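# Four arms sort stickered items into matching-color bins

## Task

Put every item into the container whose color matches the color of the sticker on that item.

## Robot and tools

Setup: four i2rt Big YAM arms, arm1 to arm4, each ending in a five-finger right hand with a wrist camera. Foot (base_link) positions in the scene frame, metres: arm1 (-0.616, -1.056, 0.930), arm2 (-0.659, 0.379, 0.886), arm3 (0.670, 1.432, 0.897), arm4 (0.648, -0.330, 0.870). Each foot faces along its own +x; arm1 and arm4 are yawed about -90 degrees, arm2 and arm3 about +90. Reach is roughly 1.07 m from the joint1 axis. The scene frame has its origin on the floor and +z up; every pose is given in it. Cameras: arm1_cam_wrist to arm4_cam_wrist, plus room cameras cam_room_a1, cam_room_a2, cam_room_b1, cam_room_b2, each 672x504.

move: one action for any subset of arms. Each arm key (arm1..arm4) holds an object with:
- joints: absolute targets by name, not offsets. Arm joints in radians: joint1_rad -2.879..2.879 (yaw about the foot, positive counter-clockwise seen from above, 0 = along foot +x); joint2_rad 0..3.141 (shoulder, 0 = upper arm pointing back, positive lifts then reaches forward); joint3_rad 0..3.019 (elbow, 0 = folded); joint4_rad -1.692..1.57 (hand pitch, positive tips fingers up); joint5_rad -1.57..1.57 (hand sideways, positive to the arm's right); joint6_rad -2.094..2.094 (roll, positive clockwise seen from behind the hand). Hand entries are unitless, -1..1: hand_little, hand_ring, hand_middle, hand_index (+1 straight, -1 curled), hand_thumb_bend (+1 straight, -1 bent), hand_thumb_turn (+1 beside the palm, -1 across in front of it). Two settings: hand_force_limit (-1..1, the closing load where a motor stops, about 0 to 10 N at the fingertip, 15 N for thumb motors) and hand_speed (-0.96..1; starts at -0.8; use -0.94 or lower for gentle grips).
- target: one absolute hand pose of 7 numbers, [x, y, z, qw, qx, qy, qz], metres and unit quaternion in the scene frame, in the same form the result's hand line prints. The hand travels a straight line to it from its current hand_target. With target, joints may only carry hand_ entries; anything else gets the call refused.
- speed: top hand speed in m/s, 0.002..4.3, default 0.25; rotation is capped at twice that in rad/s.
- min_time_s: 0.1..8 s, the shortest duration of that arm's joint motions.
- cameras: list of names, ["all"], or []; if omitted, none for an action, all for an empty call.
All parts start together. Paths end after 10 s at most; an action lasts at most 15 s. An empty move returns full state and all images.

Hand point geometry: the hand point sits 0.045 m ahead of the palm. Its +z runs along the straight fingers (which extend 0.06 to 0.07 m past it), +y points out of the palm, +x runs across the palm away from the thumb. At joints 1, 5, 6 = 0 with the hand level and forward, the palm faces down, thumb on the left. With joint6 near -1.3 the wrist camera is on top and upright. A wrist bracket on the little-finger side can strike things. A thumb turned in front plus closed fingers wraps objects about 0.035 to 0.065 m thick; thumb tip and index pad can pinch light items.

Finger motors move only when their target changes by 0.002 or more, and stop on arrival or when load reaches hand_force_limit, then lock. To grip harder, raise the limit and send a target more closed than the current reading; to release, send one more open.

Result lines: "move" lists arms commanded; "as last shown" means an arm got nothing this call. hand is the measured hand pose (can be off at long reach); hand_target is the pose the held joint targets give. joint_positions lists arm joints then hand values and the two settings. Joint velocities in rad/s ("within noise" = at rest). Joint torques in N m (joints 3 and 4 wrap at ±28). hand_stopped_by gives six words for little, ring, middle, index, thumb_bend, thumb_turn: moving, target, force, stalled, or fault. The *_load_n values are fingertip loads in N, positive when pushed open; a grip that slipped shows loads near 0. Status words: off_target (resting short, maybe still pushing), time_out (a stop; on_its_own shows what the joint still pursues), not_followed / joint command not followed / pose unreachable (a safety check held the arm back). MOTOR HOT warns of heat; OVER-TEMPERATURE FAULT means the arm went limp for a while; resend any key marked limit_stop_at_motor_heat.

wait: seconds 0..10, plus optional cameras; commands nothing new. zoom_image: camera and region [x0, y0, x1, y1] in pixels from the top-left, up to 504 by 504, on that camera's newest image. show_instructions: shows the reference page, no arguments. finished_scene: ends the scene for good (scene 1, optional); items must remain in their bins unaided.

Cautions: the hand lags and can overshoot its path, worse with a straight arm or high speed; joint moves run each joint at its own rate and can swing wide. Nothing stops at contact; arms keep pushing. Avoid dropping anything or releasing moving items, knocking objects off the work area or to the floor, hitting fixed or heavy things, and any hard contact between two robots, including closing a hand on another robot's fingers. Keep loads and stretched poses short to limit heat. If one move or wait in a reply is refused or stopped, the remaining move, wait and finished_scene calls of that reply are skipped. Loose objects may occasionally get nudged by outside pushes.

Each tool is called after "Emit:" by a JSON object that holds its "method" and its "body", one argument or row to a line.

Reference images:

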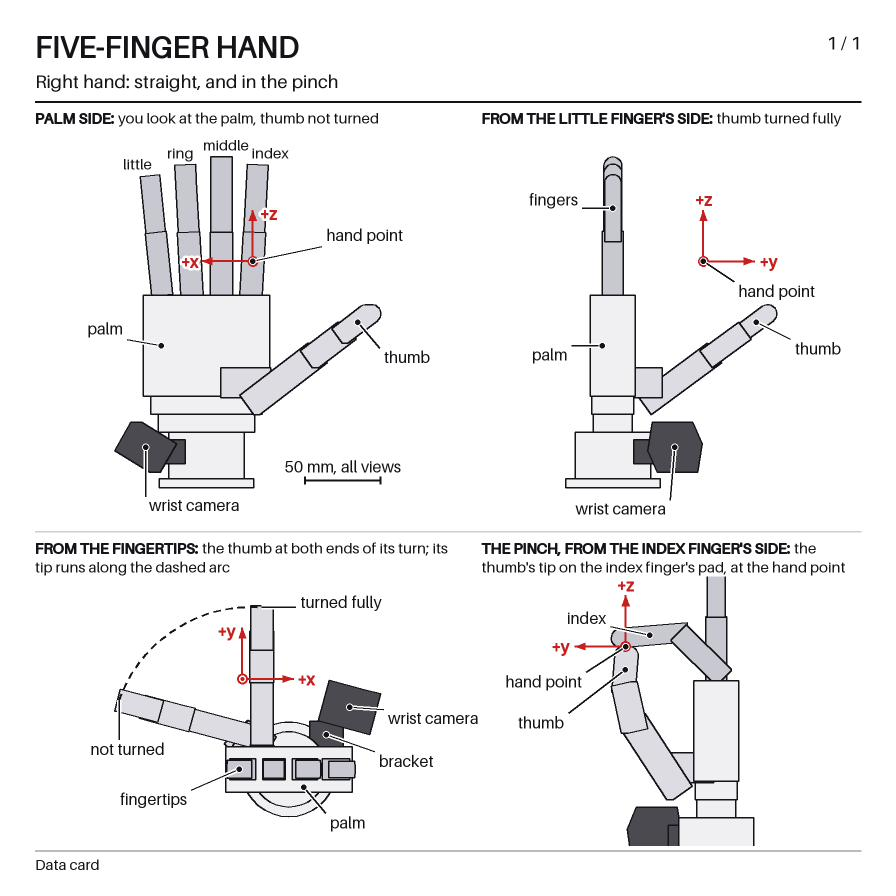

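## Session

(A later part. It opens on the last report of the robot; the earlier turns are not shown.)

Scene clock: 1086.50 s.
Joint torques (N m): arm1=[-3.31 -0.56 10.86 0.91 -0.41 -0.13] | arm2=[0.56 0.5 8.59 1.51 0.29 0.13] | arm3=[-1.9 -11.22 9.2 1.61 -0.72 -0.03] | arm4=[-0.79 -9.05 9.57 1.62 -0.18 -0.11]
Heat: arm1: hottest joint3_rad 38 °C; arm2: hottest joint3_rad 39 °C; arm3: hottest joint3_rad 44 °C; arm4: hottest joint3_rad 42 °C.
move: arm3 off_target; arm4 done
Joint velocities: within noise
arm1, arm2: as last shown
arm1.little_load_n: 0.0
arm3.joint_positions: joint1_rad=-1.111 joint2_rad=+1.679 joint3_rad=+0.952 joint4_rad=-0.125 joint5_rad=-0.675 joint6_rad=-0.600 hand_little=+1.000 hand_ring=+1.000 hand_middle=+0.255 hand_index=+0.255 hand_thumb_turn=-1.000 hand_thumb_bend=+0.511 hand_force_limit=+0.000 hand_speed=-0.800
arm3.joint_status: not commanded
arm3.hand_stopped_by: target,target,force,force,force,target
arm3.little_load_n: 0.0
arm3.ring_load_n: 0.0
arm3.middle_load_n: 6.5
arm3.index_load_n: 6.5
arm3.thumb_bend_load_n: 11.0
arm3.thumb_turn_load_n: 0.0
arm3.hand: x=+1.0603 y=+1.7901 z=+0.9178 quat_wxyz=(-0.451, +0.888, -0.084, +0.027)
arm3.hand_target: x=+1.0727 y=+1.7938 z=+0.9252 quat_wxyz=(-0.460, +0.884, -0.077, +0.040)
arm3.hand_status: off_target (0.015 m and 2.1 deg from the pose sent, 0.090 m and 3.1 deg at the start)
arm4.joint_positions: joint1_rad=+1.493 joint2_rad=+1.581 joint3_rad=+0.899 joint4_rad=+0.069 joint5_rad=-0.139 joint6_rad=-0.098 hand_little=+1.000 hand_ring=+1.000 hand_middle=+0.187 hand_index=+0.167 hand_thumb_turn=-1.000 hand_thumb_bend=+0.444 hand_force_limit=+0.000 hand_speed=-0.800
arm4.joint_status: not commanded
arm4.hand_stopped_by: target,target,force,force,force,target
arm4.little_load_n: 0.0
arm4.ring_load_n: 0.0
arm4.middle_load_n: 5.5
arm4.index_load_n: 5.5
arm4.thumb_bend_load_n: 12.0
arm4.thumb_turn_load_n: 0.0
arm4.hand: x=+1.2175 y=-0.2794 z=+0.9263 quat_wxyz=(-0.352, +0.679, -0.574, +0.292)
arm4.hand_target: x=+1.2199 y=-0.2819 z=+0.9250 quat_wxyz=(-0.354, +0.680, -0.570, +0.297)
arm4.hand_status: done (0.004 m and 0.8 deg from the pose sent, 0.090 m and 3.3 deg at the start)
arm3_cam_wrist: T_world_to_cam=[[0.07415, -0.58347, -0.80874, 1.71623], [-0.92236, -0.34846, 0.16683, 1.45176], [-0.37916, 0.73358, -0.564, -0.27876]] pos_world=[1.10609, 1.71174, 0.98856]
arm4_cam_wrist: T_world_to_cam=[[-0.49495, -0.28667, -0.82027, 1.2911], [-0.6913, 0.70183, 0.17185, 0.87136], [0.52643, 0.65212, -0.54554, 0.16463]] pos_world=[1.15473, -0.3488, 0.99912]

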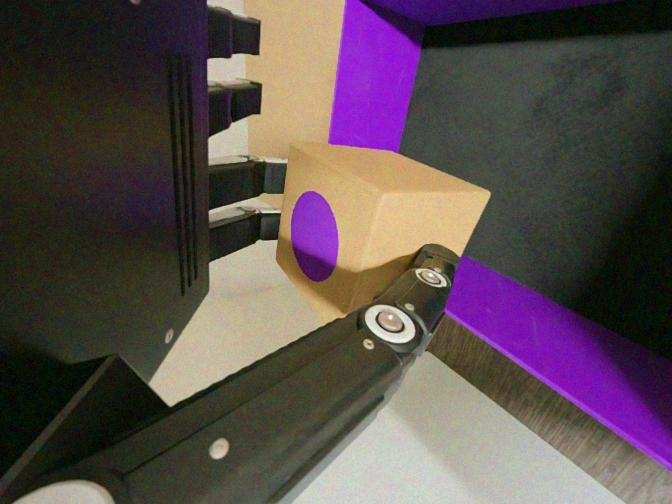

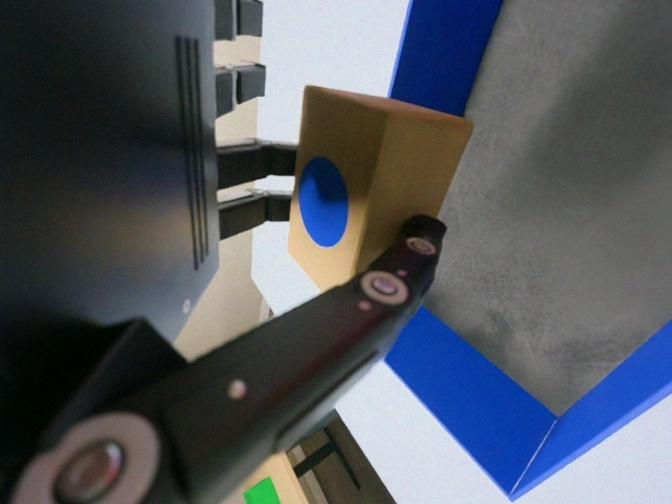

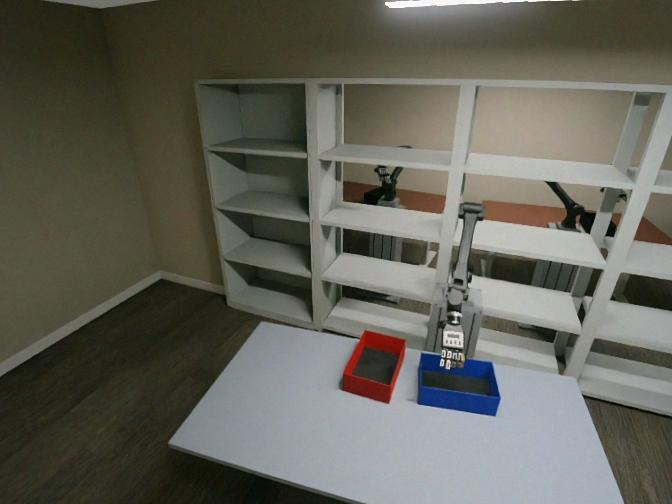

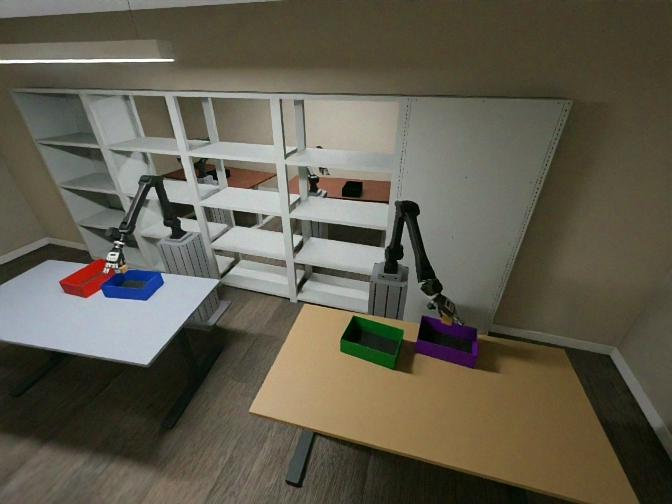

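Emit:
{"method": "move", "body": {
  "arm3": {"target": [1.064, 1.789, 0.820, 0.4600, -0.8836, 0.0773, -0.0402], "speed": 0.2},
  "arm4": {"target": [1.201, -0.2825, 0.818, 0.3537, -0.6795, 0.5701, -0.2968], "speed": 0.2},
  "cameras": ["arm3_cam_wrist", "arm4_cam_wrist", "cam_room_a1", "cam_room_a2"]
}}

Emit:
{"method": "zoom_image", "body": {
  "camera": "cam_room_a1",
  "region": [400, 280, 530, 420]
}}

Emit:
{"method": "zoom_image", "body": {
  "camera": "cam_room_a2",
  "region": [390, 240, 500, 380]
}}

Scene clock: 1115.73 s.
Joint torques (N m): arm1=[-3.19 -0.21 10.61 1.28 -0.42 -0.12] | arm2=[0.79 0.62 8.58 1.44 0.27 0.03] | arm3=[-1.85 -12.16 5.71 1.58 -0.69 0] | arm4=[-0.85 -9.64 7.12 1.63 -0.18 -0.11]
Heat: arm1: hottest joint3_rad 39 °C; arm2: hottest joint3_rad 39 °C; arm3: hottest joint3_rad 43 °C; arm4: hottest joint3_rad 38 °C.
move: arm3 done; arm4 done
Joint velocities: within noise
arm1, arm2: as last shown
arm3.joint_positions: joint1_rad=-1.111 joint2_rad=+1.895 joint3_rad=+0.894 joint4_rad=+0.170 joint5_rad=-0.675 joint6_rad=-0.604 hand_little=+1.000 hand_ring=+1.000 hand_middle=+0.255 hand_index=+0.255 hand_thumb_turn=-1.000 hand_thumb_bend=+0.511 hand_force_limit=+0.000 hand_speed=-0.800
arm3.joint_status: not commanded
arm3.hand_stopped_by: target,target,force,force,force,target
arm3.little_load_n: -0.5
arm3.ring_load_n: 0.0
arm3.middle_load_n: 6.5
arm3.index_load_n: 6.5
arm3.thumb_bend_load_n: 11.5
arm3.thumb_turn_load_n: 0.0
arm3.hand: x=+1.0611 y=+1.7907 z=+0.8206 quat_wxyz=(-0.456, +0.886, -0.079, +0.036)
arm3.hand_target: x=+1.0639 y=+1.7890 z=+0.8200 quat_wxyz=(-0.460, +0.884, -0.077, +0.040)
arm3.hand_status: done (0.003 m and 0.7 deg from the pose sent, 0.098 m and 2.1 deg at the start)
arm4.joint_positions: joint1_rad=+1.493 joint2_rad=+1.796 joint3_rad=+0.777 joint4_rad=+0.401 joint5_rad=-0.141 joint6_rad=-0.100 hand_little=+1.000 hand_ring=+1.000 hand_middle=+0.187 hand_index=+0.167 hand_thumb_turn=-1.000 hand_thumb_bend=+0.444 hand_force_limit=+0.000 hand_speed=-0.800
arm4.joint_status: not commanded
arm4.hand_stopped_by: target,target,force,force,force,target
arm4.little_load_n: 0.0
arm4.ring_load_n: -0.5
arm4.middle_load_n: 5.5
arm4.index_load_n: 5.5
arm4.thumb_bend_load_n: 12.0
arm4.thumb_turn_load_n: 0.0
arm4.hand: x=+1.1978 y=-0.2784 z=+0.8176 quat_wxyz=(-0.352, +0.680, -0.574, +0.290)
arm4.hand_target: x=+1.2008 y=-0.2824 z=+0.8179 quat_wxyz=(-0.354, +0.680, -0.570, +0.297)
arm4.hand_status: done (0.005 m and 0.9 deg from the pose sent, 0.110 m and 0.8 deg at the start)
arm3_cam_wrist: T_world_to_cam=[[0.09286, -0.57459, -0.81316, 1.60585], [-0.92492, -0.35216, 0.14322, 1.49766], [-0.36866, 0.73881, -0.56414, -0.35409]] pos_world=[1.10555, 1.71172, 0.89156]
arm4_cam_wrist: T_world_to_cam=[[-0.49714, -0.28872, -0.81823, 1.1928], [-0.69295, 0.69963, 0.17415, 0.87517], [0.52218, 0.65357, -0.54789, 0.12238]] pos_world=[1.13553, -0.3479, 0.89063]

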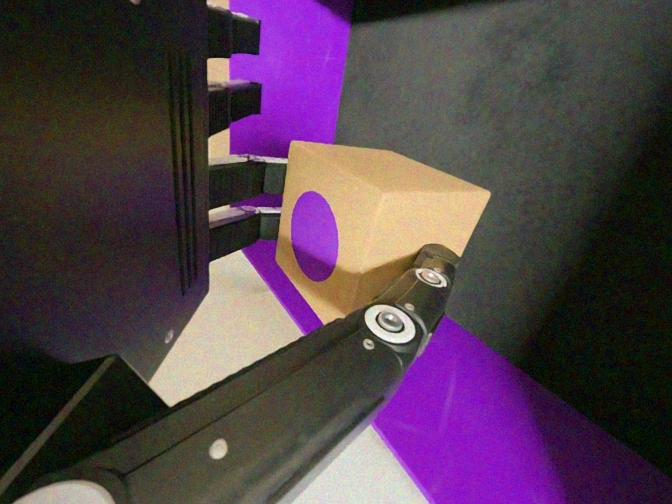

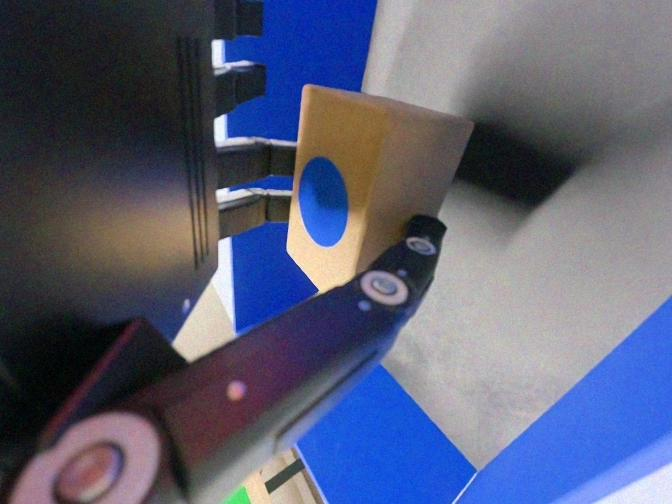

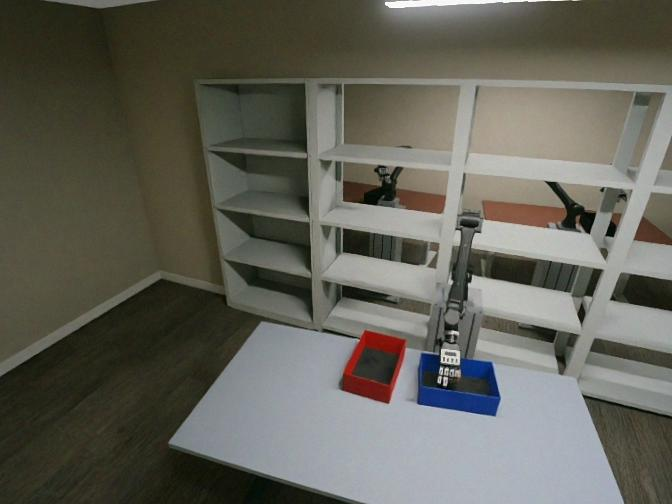

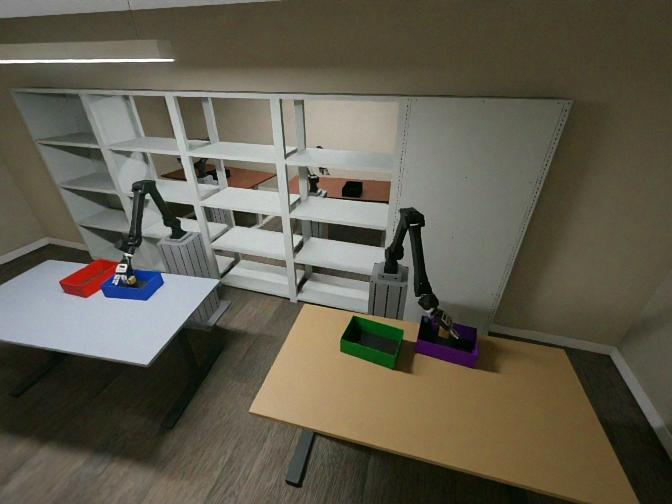

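Scaled by 3.600.

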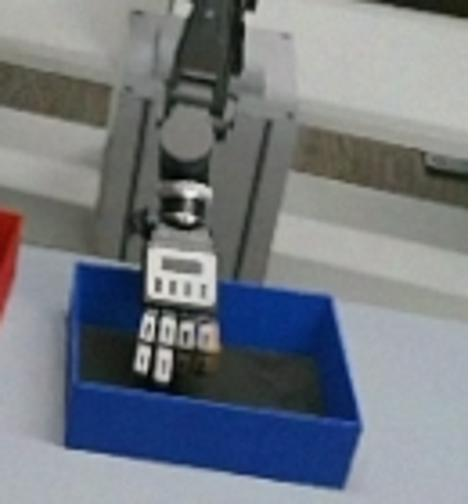

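Scaled by 3.600.

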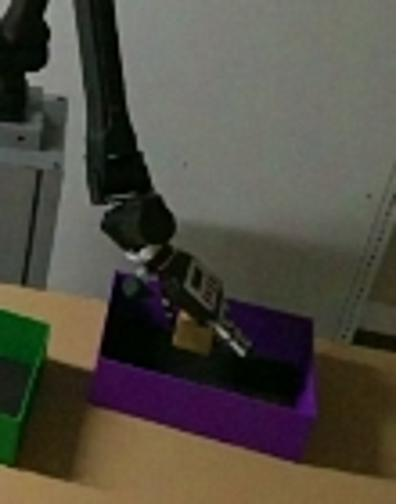

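Emit:
{"method": "move", "body": {
  "arm3": {"target": [1.064, 1.789, 0.785, 0.4600, -0.8836, 0.0773, -0.0402], "speed": 0.1},
  "arm4": {"target": [1.200, -0.2825, 0.785, 0.3537, -0.6795, 0.5701, -0.2968], "speed": 0.1},
  "cameras": ["arm3_cam_wrist", "arm4_cam_wrist"]
}}

Scene clock: 1130.60 s.
Joint torques (N m): arm1=[-3.49 -0.15 10.63 1.18 -0.4 -0.14] | arm2=[0.79 0.79 8.68 1.65 0.27 0.12] | arm3=[-1.85 -11.93 5.3 1.62 -0.69 0] | arm4=[-0.91 -9.52 5.87 1.63 -0.18 -0.11]
Heat: arm1: hottest joint3_rad 39 °C; arm2: hottest joint3_rad 39 °C; arm3: hottest joint3_rad 42 °C; arm4: hottest joint3_rad 37 °C.
move: arm3 done; arm4 done
Joint velocities: within noise
arm1, arm2: as last shown
arm2.index_load_n: -0.5
arm3.joint_positions: joint1_rad=-1.111 joint2_rad=+1.978 joint3_rad=+0.894 joint4_rad=+0.259 joint5_rad=-0.675 joint6_rad=-0.604 hand_little=+1.000 hand_ring=+1.000 hand_middle=+0.255 hand_index=+0.255 hand_thumb_turn=-1.000 hand_thumb_bend=+0.511 hand_force_limit=+0.000 hand_speed=-0.800
arm3.joint_status: not commanded
arm3.hand_stopped_by: target,target,force,force,force,target
arm3.little_load_n: 0.0
arm3.ring_load_n: 0.0
arm3.middle_load_n: 6.5
arm3.index_load_n: 6.5
arm3.thumb_bend_load_n: 11.0
arm3.thumb_turn_load_n: 0.0
arm3.hand: x=+1.0618 y=+1.7912 z=+0.7888 quat_wxyz=(-0.458, +0.885, -0.078, +0.038)
arm3.hand_target: x=+1.0639 y=+1.7890 z=+0.7850 quat_wxyz=(-0.460, +0.884, -0.077, +0.040)
arm3.hand_status: done (0.005 m and 0.4 deg from the pose sent, 0.036 m and 0.7 deg at the start)
arm4.joint_positions: joint1_rad=+1.492 joint2_rad=+1.879 joint3_rad=+0.777 joint4_rad=+0.497 joint5_rad=-0.141 joint6_rad=-0.100 hand_little=+1.000 hand_ring=+1.000 hand_middle=+0.187 hand_index=+0.167 hand_thumb_turn=-1.000 hand_thumb_bend=+0.444 hand_force_limit=+0.000 hand_speed=-0.800
arm4.joint_status: not commanded
arm4.hand_stopped_by: target,target,force,force,force,target
arm4.little_load_n: 0.0
arm4.ring_load_n: 0.0
arm4.middle_load_n: 5.5
arm4.index_load_n: 5.5
arm4.thumb_bend_load_n: 12.0
arm4.thumb_turn_load_n: 0.0
arm4.hand: x=+1.2012 y=-0.2783 z=+0.7905 quat_wxyz=(-0.355, +0.678, -0.572, +0.295)
arm4.hand_target: x=+1.1999 y=-0.2824 z=+0.7850 quat_wxyz=(-0.354, +0.680, -0.570, +0.297)
arm4.hand_status: done (0.007 m and 0.4 deg from the pose sent, 0.033 m and 0.9 deg at the start)
arm3_cam_wrist: T_world_to_cam=[[0.09687, -0.57234, -0.81428, 1.57273], [-0.92561, -0.35256, 0.13769, 1.50879], [-0.36589, 0.74036, -0.56391, -0.37813]] pos_world=[1.10584, 1.71201, 0.85966]
arm4_cam_wrist: T_world_to_cam=[[-0.48655, -0.28847, -0.82466, 1.1647], [-0.69505, 0.69969, 0.16533, 0.89178], [0.52931, 0.65362, -0.54093, 0.09164]] pos_world=[1.13801, -0.3479, 0.86262]

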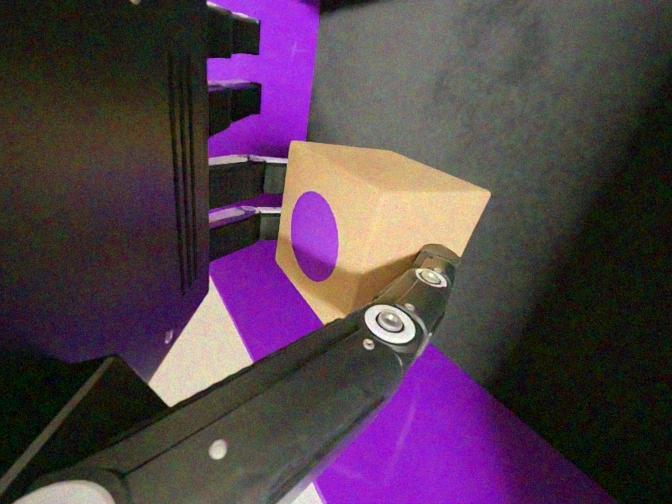

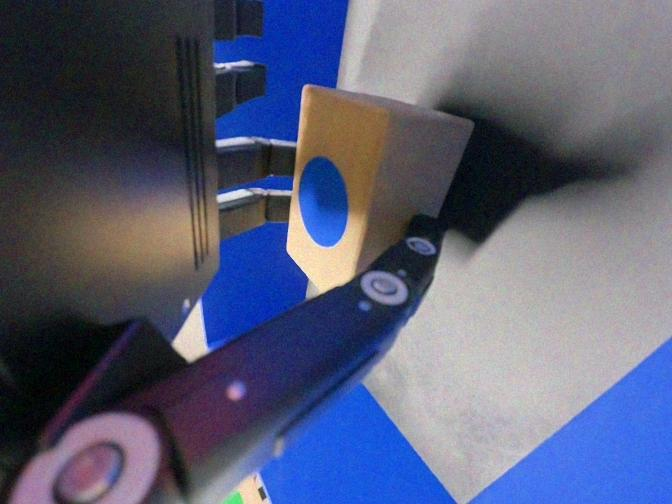

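Emit:
{"method": "move", "body": {
  "arm3": {"target": [1.064, 1.789, 0.765, 0.4600, -0.8836, 0.0773, -0.0402], "speed": 0.1},
  "arm4": {"target": [1.200, -0.2825, 0.768, 0.3537, -0.6795, 0.5701, -0.2968], "speed": 0.1},
  "cameras": ["arm3_cam_wrist", "arm4_cam_wrist"]
}}

Scene clock: 1139.77 s.
Joint torques (N m): arm1=[-2.67 0.85 10.71 0.99 -0.39 -0.17] | arm2=[0.21 0.21 8.7 1.51 0.33 0.11] | arm3=[-1.9 -11.87 5.33 1.61 -0.7 0] | arm4=[-0.97 -9.47 5.68 1.62 -0.18 -0.11]
Heat: arm1: hottest joint3_rad 39 °C; arm2: hottest joint3_rad 39 °C; arm3: hottest joint3_rad 41 °C; arm4: hottest joint3_rad 36 °C.
move: arm3 done; arm4 done
Joint velocities: within noise
arm1.joint_positions: joint1_rad=+1.316 joint2_rad=+0.609 joint3_rad=+0.671 joint4_rad=-0.802 joint5_rad=-0.664 joint6_rad=-0.512 hand_little=-1.000 hand_ring=-1.000 hand_middle=+1.000 hand_index=+1.000 hand_thumb_turn=-1.000 hand_thumb_bend=+1.000 hand_force_limit=+0.000 hand_speed=-0.300
arm1.joint_status: not commanded
arm1.hand_stopped_by: target,target,target,target,target,target
arm1.little_load_n: 0.0
arm1.ring_load_n: 0.0
arm1.middle_load_n: 0.0
arm1.index_load_n: -0.5
arm1.thumb_bend_load_n: 0.0
arm1.thumb_turn_load_n: 0.0
arm1.hand: x=-0.3391 y=-1.0160 z=+1.1534 quat_wxyz=(-0.421, +0.758, -0.436, +0.241)
arm1.hand_target: x=-0.3400 y=-1.0199 z=+1.1499 quat_wxyz=(-0.417, +0.759, -0.439, +0.240)
arm1.hand_status: not commanded
arm2.joint_positions: joint1_rad=-0.869 joint2_rad=+0.552 joint3_rad=+0.739 joint4_rad=-0.754 joint5_rad=+0.088 joint6_rad=+0.041 hand_little=-1.000 hand_ring=-1.000 hand_middle=+1.000 hand_index=+1.000 hand_thumb_turn=-1.000 hand_thumb_bend=+1.000 hand_force_limit=+0.000 hand_speed=-0.300
arm2.joint_status: not commanded
arm2.hand_stopped_by: target,target,target,target,target,target
arm2.little_load_n: 0.0
arm2.ring_load_n: 0.0
arm2.middle_load_n: 0.0
arm2.index_load_n: 0.0
arm2.thumb_bend_load_n: 0.0
arm2.thumb_turn_load_n: 0.0
arm2.hand: x=-0.4465 y=+0.5970 z=+1.1517 quat_wxyz=(-0.435, +0.785, -0.384, +0.217)
arm2.hand_target: x=-0.4500 y=+0.5999 z=+1.1500 quat_wxyz=(-0.432, +0.788, -0.384, +0.211)
arm2.hand_status: not commanded
arm3.joint_positions: joint1_rad=-1.111 joint2_rad=+2.028 joint3_rad=+0.894 joint4_rad=+0.306 joint5_rad=-0.675 joint6_rad=-0.604 hand_little=+1.000 hand_ring=+1.000 hand_middle=+0.255 hand_index=+0.255 hand_thumb_turn=-1.000 hand_thumb_bend=+0.511 hand_force_limit=+0.000 hand_speed=-0.800
arm3.joint_status: not commanded
arm3.hand_stopped_by: target,target,force,force,force,target
arm3.little_load_n: 0.0
arm3.ring_load_n: 0.0
arm3.middle_load_n: 6.5
arm3.index_load_n: 6.5
arm3.thumb_bend_load_n: 11.5
arm3.thumb_turn_load_n: 0.0
arm3.hand: x=+1.0599 y=+1.7901 z=+0.7689 quat_wxyz=(-0.457, +0.885, -0.078, +0.037)
arm3.hand_target: x=+1.0639 y=+1.7890 z=+0.7651 quat_wxyz=(-0.460, +0.884, -0.077, +0.040)
arm3.hand_status: done (0.006 m and 0.5 deg from the pose sent, 0.024 m and 0.4 deg at the start)
arm4.joint_positions: joint1_rad=+1.492 joint2_rad=+1.926 joint3_rad=+0.777 joint4_rad=+0.544 joint5_rad=-0.142 joint6_rad=-0.100 hand_little=+1.000 hand_ring=+1.000 hand_middle=+0.187 hand_index=+0.167 hand_thumb_turn=-1.000 hand_thumb_bend=+0.444 hand_force_limit=+0.000 hand_speed=-0.800
arm4.joint_status: not commanded
arm4.hand_stopped_by: target,target,force,force,force,target
arm4.little_load_n: 0.0
arm4.ring_load_n: 0.0
arm4.middle_load_n: 5.5
arm4.index_load_n: 5.5
arm4.thumb_bend_load_n: 12.0
arm4.thumb_turn_load_n: 0.0
arm4.hand: x=+1.2006 y=-0.2783 z=+0.7740 quat_wxyz=(-0.355, +0.678, -0.572, +0.295)
arm4.hand_target: x=+1.1998 y=-0.2824 z=+0.7680 quat_wxyz=(-0.354, +0.680, -0.570, +0.297)
arm4.hand_status: done (0.007 m and 0.4 deg from the pose sent, 0.023 m and 0.4 deg at the start)
arm3_cam_wrist: T_world_to_cam=[[0.09504, -0.5734, -0.81374, 1.55951], [-0.92528, -0.3524, 0.14025, 1.50683], [-0.36719, 0.73961, -0.56405, -0.38639]] pos_world=[1.10415, 1.71102, 0.83976]
arm4_cam_wrist: T_world_to_cam=[[-0.48653, -0.28819, -0.82476, 1.15092], [-0.69499, 0.69972, 0.16548, 0.89384], [0.52941, 0.65371, -0.54073, 0.08284]] pos_world=[1.13731, -0.3479, 0.84612]

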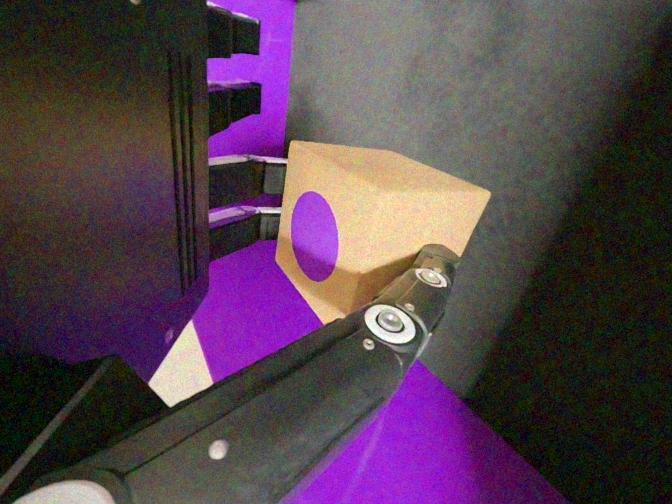

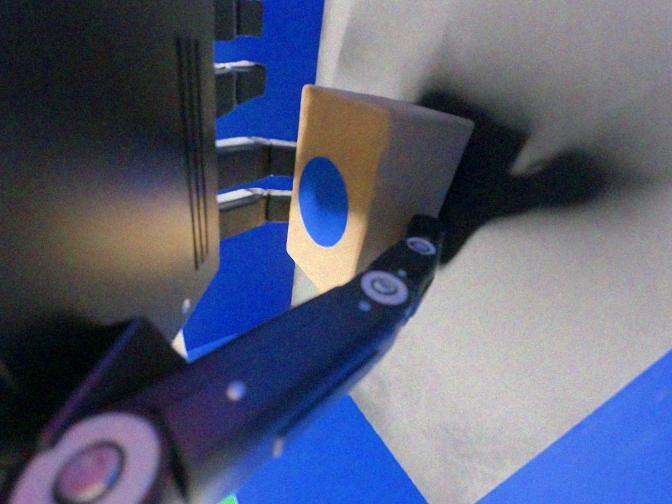

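Emit:
{"method": "move", "body": {
  "arm3": {"target": [1.064, 1.789, 0.755, 0.4600, -0.8836, 0.0773, -0.0402], "speed": 0.1},
  "arm4": {"target": [1.200, -0.2825, 0.757, 0.3537, -0.6795, 0.5701, -0.2968], "speed": 0.1},
  "cameras": ["arm3_cam_wrist", "arm4_cam_wrist"]
}}

Scene clock: 1146.37 s.
Joint torques (N m): arm1=[-3.84 0.5 10.92 1.25 -0.43 -0.17] | arm2=[0.38 0.38 8.61 1.54 0.32 0.08] | arm3=[-1.9 -11.75 5.46 1.59 -0.7 0] | arm4=[-0.91 -9.47 5.67 1.62 -0.17 -0.11]
Heat: arm1: hottest joint3_rad 39 °C; arm2: hottest joint3_rad 39 °C; arm3: hottest joint3_rad 41 °C; arm4: hottest joint3_rad 36 °C.
move: arm3 done; arm4 done
Joint velocities: within noise
arm1, arm2: as last shown
arm1.index_load_n: 0.0
arm2.index_load_n: -0.5
arm3.joint_positions: joint1_rad=-1.111 joint2_rad=+2.053 joint3_rad=+0.894 joint4_rad=+0.330 joint5_rad=-0.675 joint6_rad=-0.604 hand_little=+1.000 hand_ring=+1.000 hand_middle=+0.255 hand_index=+0.255 hand_thumb_turn=-1.000 hand_thumb_bend=+0.511 hand_force_limit=+0.000 hand_speed=-0.800
arm3.joint_status: not commanded
arm3.hand_stopped_by: target,target,force,force,force,target
arm3.little_load_n: 0.0
arm3.ring_load_n: 0.0
arm3.middle_load_n: 6.5
arm3.index_load_n: 7.0
arm3.thumb_bend_load_n: 11.0
arm3.thumb_turn_load_n: 0.0
arm3.hand: x=+1.0586 y=+1.7894 z=+0.7591 quat_wxyz=(-0.457, +0.885, -0.078, +0.036)
arm3.hand_target: x=+1.0638 y=+1.7889 z=+0.7551 quat_wxyz=(-0.460, +0.884, -0.077, +0.040)
arm3.hand_status: done (0.007 m and 0.6 deg from the pose sent, 0.015 m and 0.5 deg at the start)
arm4.joint_positions: joint1_rad=+1.492 joint2_rad=+1.957 joint3_rad=+0.777 joint4_rad=+0.574 joint5_rad=-0.142 joint6_rad=-0.101 hand_little=+1.000 hand_ring=+1.000 hand_middle=+0.187 hand_index=+0.167 hand_thumb_turn=-1.000 hand_thumb_bend=+0.444 hand_force_limit=+0.000 hand_speed=-0.800
arm4.joint_status: not commanded
arm4.hand_stopped_by: target,target,force,force,force,target
arm4.little_load_n: 0.0
arm4.ring_load_n: -0.5
arm4.middle_load_n: 5.5
arm4.index_load_n: 5.5
arm4.thumb_bend_load_n: 12.0
arm4.thumb_turn_load_n: 0.0
arm4.hand: x=+1.1993 y=-0.2785 z=+0.7626 quat_wxyz=(-0.355, +0.679, -0.572, +0.294)
arm4.hand_target: x=+1.1998 y=-0.2826 z=+0.7570 quat_wxyz=(-0.353, +0.680, -0.570, +0.297)
arm4.hand_status: done (0.007 m and 0.4 deg from the pose sent, 0.018 m and 0.4 deg at the start)
arm3_cam_wrist: T_world_to_cam=[[0.09396, -0.57402, -0.81343, 1.5533], [-0.92509, -0.35231, 0.14176, 1.50527], [-0.36795, 0.73918, -0.56412, -0.39027]] pos_world=[1.10295, 1.71042, 0.82996]
arm4_cam_wrist: T_world_to_cam=[[-0.4881, -0.2884, -0.82376, 1.14199], [-0.69456, 0.6999, 0.1665, 0.89372], [0.52853, 0.65342, -0.54193, 0.07933]] pos_world=[1.13621, -0.348, 0.83492]

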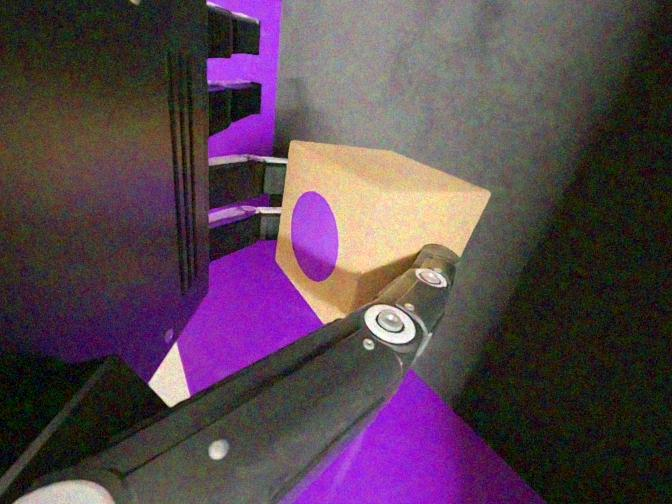

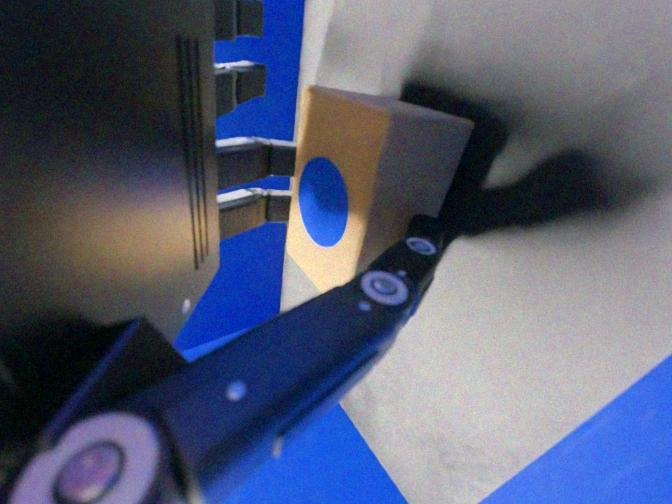

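Emit:
{"method": "move", "body": {
  "arm3": {"target": [1.064, 1.789, 0.747, 0.4600, -0.8836, 0.0773, -0.0402], "speed": 0.1},
  "arm4": {"target": [1.200, -0.2825, 0.747, 0.3537, -0.6795, 0.5701, -0.2968], "speed": 0.1},
  "cameras": ["arm3_cam_wrist", "arm4_cam_wrist"]
}}

Scene clock: 1167.80 s.
Joint torques (N m): arm1=[-2.96 -0.62 10.48 0.99 -0.41 -0.2] | arm2=[-0.03 0.09 8.61 1.48 0.29 0.15] | arm3=[-1.9 -10.87 5.64 1.5 -0.57 0] | arm4=[-0.97 -8.64 5.79 1.48 -0.18 -0.07]
Heat: arm1: hottest joint3_rad 39 °C; arm2: hottest joint3_rad 39 °C; arm3: hottest joint3_rad 40 °C; arm4: hottest joint3_rad 34 °C.
move: arm3 off_target; arm4 off_target
Joint velocities: within noise
arm1, arm2: as last shown
arm2.index_load_n: 0.0
arm3.joint_positions: joint1_rad=-1.111 joint2_rad=+2.062 joint3_rad=+0.894 joint4_rad=+0.351 joint5_rad=-0.679 joint6_rad=-0.604 hand_little=+1.000 hand_ring=+1.000 hand_middle=+0.255 hand_index=+0.255 hand_thumb_turn=-1.000 hand_thumb_bend=+0.511 hand_force_limit=+0.000 hand_speed=-0.800
arm3.joint_status: not commanded
arm3.hand_stopped_by: target,target,force,force,force,target
arm3.little_load_n: 0.0
arm3.ring_load_n: 0.0
arm3.middle_load_n: 7.0
arm3.index_load_n: 6.5
arm3.thumb_bend_load_n: 10.5
arm3.thumb_turn_load_n: 0.0
arm3.hand: x=+1.0600 y=+1.7907 z=+0.7571 quat_wxyz=(-0.461, +0.883, -0.076, +0.040)
arm3.hand_target: x=+1.0638 y=+1.7887 z=+0.7473 quat_wxyz=(-0.460, +0.884, -0.077, +0.040)
arm3.hand_status: off_target (0.011 m and 0.2 deg from the pose sent, 0.013 m and 0.6 deg at the start)
arm4.joint_positions: joint1_rad=+1.492 joint2_rad=+1.974 joint3_rad=+0.777 joint4_rad=+0.605 joint5_rad=-0.142 joint6_rad=-0.106 hand_little=+1.000 hand_ring=+1.000 hand_middle=+0.187 hand_index=+0.167 hand_thumb_turn=-1.000 hand_thumb_bend=+0.444 hand_force_limit=+0.000 hand_speed=-0.800
arm4.joint_status: not commanded
arm4.hand_stopped_by: target,target,force,force,force,target
arm4.little_load_n: 0.0
arm4.ring_load_n: 0.0
arm4.middle_load_n: 5.0
arm4.index_load_n: 5.5
arm4.thumb_bend_load_n: 12.0
arm4.thumb_turn_load_n: 0.0
arm4.hand: x=+1.2017 y=-0.2787 z=+0.7594 quat_wxyz=(-0.358, +0.678, -0.568, +0.300)
arm4.hand_target: x=+1.1995 y=-0.2825 z=+0.7472 quat_wxyz=(-0.354, +0.680, -0.570, +0.297)
arm4.hand_status: off_target (0.013 m and 0.7 deg from the pose sent, 0.016 m and 0.4 deg at the start)
arm3_cam_wrist: T_world_to_cam=[[0.10235, -0.56723, -0.81717, 1.53394], [-0.92565, -0.35513, 0.13057, 1.52146], [-0.36426, 0.74306, -0.56141, -0.40467]] pos_world=[1.10393, 1.7111, 0.82766]
arm4_cam_wrist: T_world_to_cam=[[-0.47433, -0.29303, -0.83015, 1.12746], [-0.69916, 0.69841, 0.15296, 0.9115], [0.53496, 0.65296, -0.53615, 0.06429]] pos_world=[1.13768, -0.34819, 0.83101]

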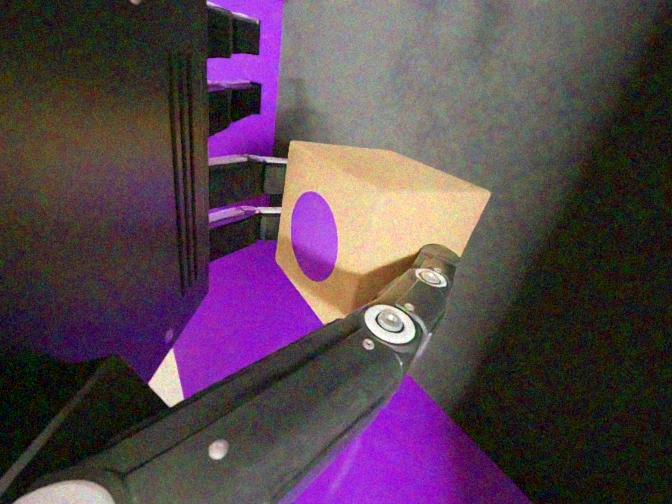

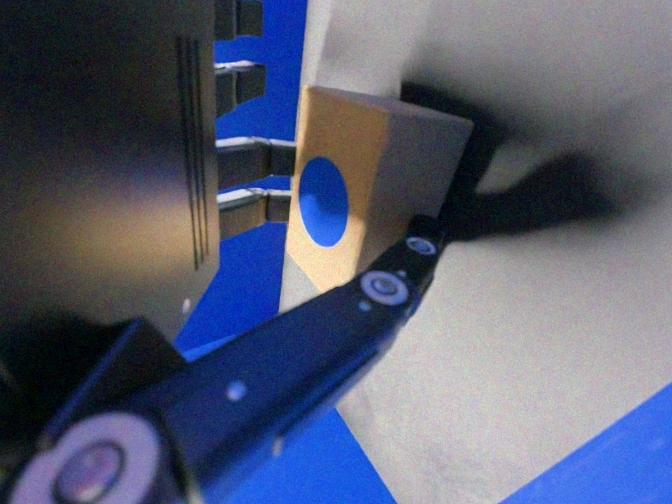

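Emit:
{"method": "move", "body": {
  "arm3": {"joints": {"hand_thumb_bend": 1.0, "hand_speed": -0.6}},
  "arm4": {"joints": {"hand_thumb_bend": 1.0, "hand_speed": -0.6}}
}}

Emit:
{"method": "move", "body": {
  "arm3": {"joints": {"hand_index": 0.6, "hand_middle": 0.6, "hand_speed": -0.6}},
  "arm4": {"joints": {"hand_index": 0.6, "hand_middle": 0.6, "hand_speed": -0.6}},
  "cameras": ["arm3_cam_wrist", "arm4_cam_wrist"]
}}

Scene clock: 1177.20 s.
Joint torques (N m): arm1=[-3.43 -0.56 10.81 1.05 -0.4 -0.14] | arm2=[0.32 0.97 8.69 1.47 0.28 0.16] | arm3=[-1.9 -11.4 5.6 1.42 -0.51 0] | arm4=[-0.91 -8.64 5.78 1.46 -0.17 -0.06]
Heat: arm1: hottest joint3_rad 39 °C; arm2: hottest joint3_rad 39 °C; arm3: hottest joint3_rad 39 °C; arm4: hottest joint3_rad 34 °C.
move: arm3 done; arm4 done
Joint velocities: within noise
arm1, arm2: as last shown
arm3.joint_positions: joint1_rad=-1.111 joint2_rad=+2.069 joint3_rad=+0.894 joint4_rad=+0.353 joint5_rad=-0.681 joint6_rad=-0.604 hand_little=+1.000 hand_ring=+1.000 hand_middle=+0.254 hand_index=+0.254 hand_thumb_turn=-1.000 hand_thumb_bend=+1.000 hand_force_limit=+0.000 hand_speed=-0.600
arm3.joint_status: all done
arm3.hand_stopped_by: target,target,force,force,target,target
arm3.little_load_n: 0.0
arm3.ring_load_n: 0.0
arm3.middle_load_n: 0.0
arm3.index_load_n: 0.5
arm3.thumb_bend_load_n: 0.0
arm3.thumb_turn_load_n: 0.0
arm3.hand: x=+1.0585 y=+1.7902 z=+0.7541 quat_wxyz=(-0.460, +0.884, -0.076, +0.037)
arm3.hand_target: x=+1.0638 y=+1.7887 z=+0.7471 quat_wxyz=(-0.460, +0.884, -0.077, +0.040)
arm3.hand_status: not commanded
arm4.joint_positions: joint1_rad=+1.492 joint2_rad=+1.974 joint3_rad=+0.777 joint4_rad=+0.605 joint5_rad=-0.142 joint6_rad=-0.106 hand_little=+1.000 hand_ring=+1.000 hand_middle=+0.187 hand_index=+0.166 hand_thumb_turn=-1.000 hand_thumb_bend=+1.000 hand_force_limit=+0.000 hand_speed=-0.600
arm4.joint_status: all done
arm4.hand_stopped_by: target,target,force,force,target,target
arm4.little_load_n: 0.0
arm4.ring_load_n: 0.0
arm4.middle_load_n: 0.0
arm4.index_load_n: 0.0
arm4.thumb_bend_load_n: 0.0
arm4.thumb_turn_load_n: 0.0
arm4.hand: x=+1.2017 y=-0.2787 z=+0.7594 quat_wxyz=(-0.358, +0.678, -0.568, +0.300)
arm4.hand_target: x=+1.1995 y=-0.2825 z=+0.7472 quat_wxyz=(-0.354, +0.680, -0.570, +0.297)
arm4.hand_status: not commanded
pictures: none

Scene clock: 1178.07 s.
Joint torques (N m): arm1=[-2.78 -0.67 10.88 1.22 -0.41 -0.15] | arm2=[0.62 0.73 8.75 1.59 0.27 0.17] | arm3=[-1.9 -11.46 5.59 1.43 -0.51 0] | arm4=[-0.97 -8.64 5.78 1.44 -0.17 -0.07]
Heat: arm1: hottest joint3_rad 39 °C; arm2: hottest joint3_rad 39 °C; arm3: hottest joint3_rad 39 °C; arm4: hottest joint3_rad 33 °C.
move: arm3 done; arm4 done
Joint velocities: within noise
arm1, arm2: as last shown
arm3.joint_positions: joint1_rad=-1.111 joint2_rad=+2.069 joint3_rad=+0.894 joint4_rad=+0.353 joint5_rad=-0.681 joint6_rad=-0.604 hand_little=+1.000 hand_ring=+1.000 hand_middle=+0.600 hand_index=+0.600 hand_thumb_turn=-1.000 hand_thumb_bend=+1.000 hand_force_limit=+0.000 hand_speed=-0.600
arm3.joint_status: all done
arm3.hand_stopped_by: target,target,target,target,target,target
arm3.little_load_n: 0.0
arm3.ring_load_n: 0.0
arm3.middle_load_n: 0.0
arm3.index_load_n: 0.0
arm3.thumb_bend_load_n: 0.0
arm3.thumb_turn_load_n: 0.0
arm3.hand: x=+1.0585 y=+1.7902 z=+0.7541 quat_wxyz=(-0.460, +0.884, -0.076, +0.037)
arm3.hand_target: x=+1.0638 y=+1.7887 z=+0.7471 quat_wxyz=(-0.460, +0.884, -0.077, +0.040)
arm3.hand_status: not commanded
arm4.joint_positions: joint1_rad=+1.492 joint2_rad=+1.974 joint3_rad=+0.777 joint4_rad=+0.606 joint5_rad=-0.142 joint6_rad=-0.106 hand_little=+1.000 hand_ring=+1.000 hand_middle=+0.600 hand_index=+0.600 hand_thumb_turn=-1.000 hand_thumb_bend=+1.000 hand_force_limit=+0.000 hand_speed=-0.600
arm4.joint_status: all done
arm4.hand_stopped_by: target,target,target,target,target,target
arm4.little_load_n: 0.0
arm4.ring_load_n: 0.0
arm4.middle_load_n: 0.0
arm4.index_load_n: 0.0
arm4.thumb_bend_load_n: 0.0
arm4.thumb_turn_load_n: 0.0
arm4.hand: x=+1.2018 y=-0.2787 z=+0.7595 quat_wxyz=(-0.359, +0.678, -0.568, +0.300)
arm4.hand_target: x=+1.1996 y=-0.2825 z=+0.7472 quat_wxyz=(-0.354, +0.680, -0.570, +0.297)
arm4.hand_status: not commanded
arm3_cam_wrist: T_world_to_cam=[[0.09928, -0.56793, -0.81706, 1.5358], [-0.92455, -0.35624, 0.13528, 1.5175], [-0.3679, 0.74199, -0.56045, -0.40146]] pos_world=[1.10284, 1.7107, 0.82456]
arm4_cam_wrist: T_world_to_cam=[[-0.47373, -0.29302, -0.8305, 1.1272], [-0.69927, 0.69841, 0.15246, 0.91209], [0.53536, 0.65297, -0.53575, 0.06351]] pos_world=[1.13778, -0.34819, 0.83111]

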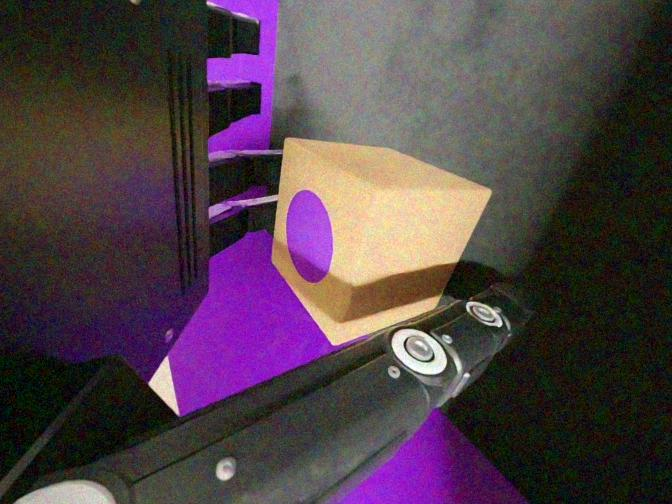

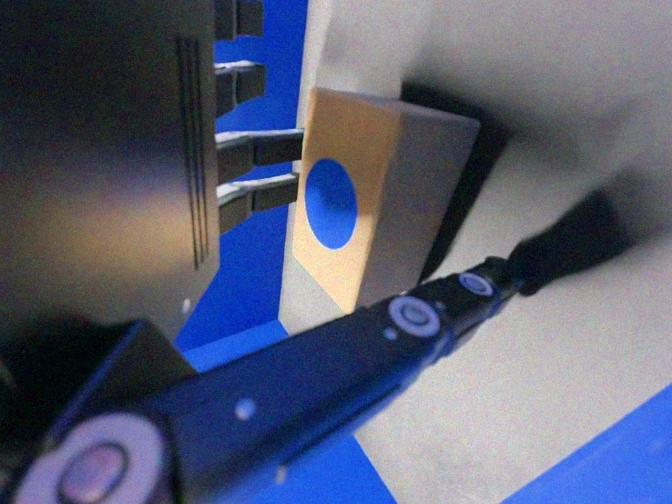

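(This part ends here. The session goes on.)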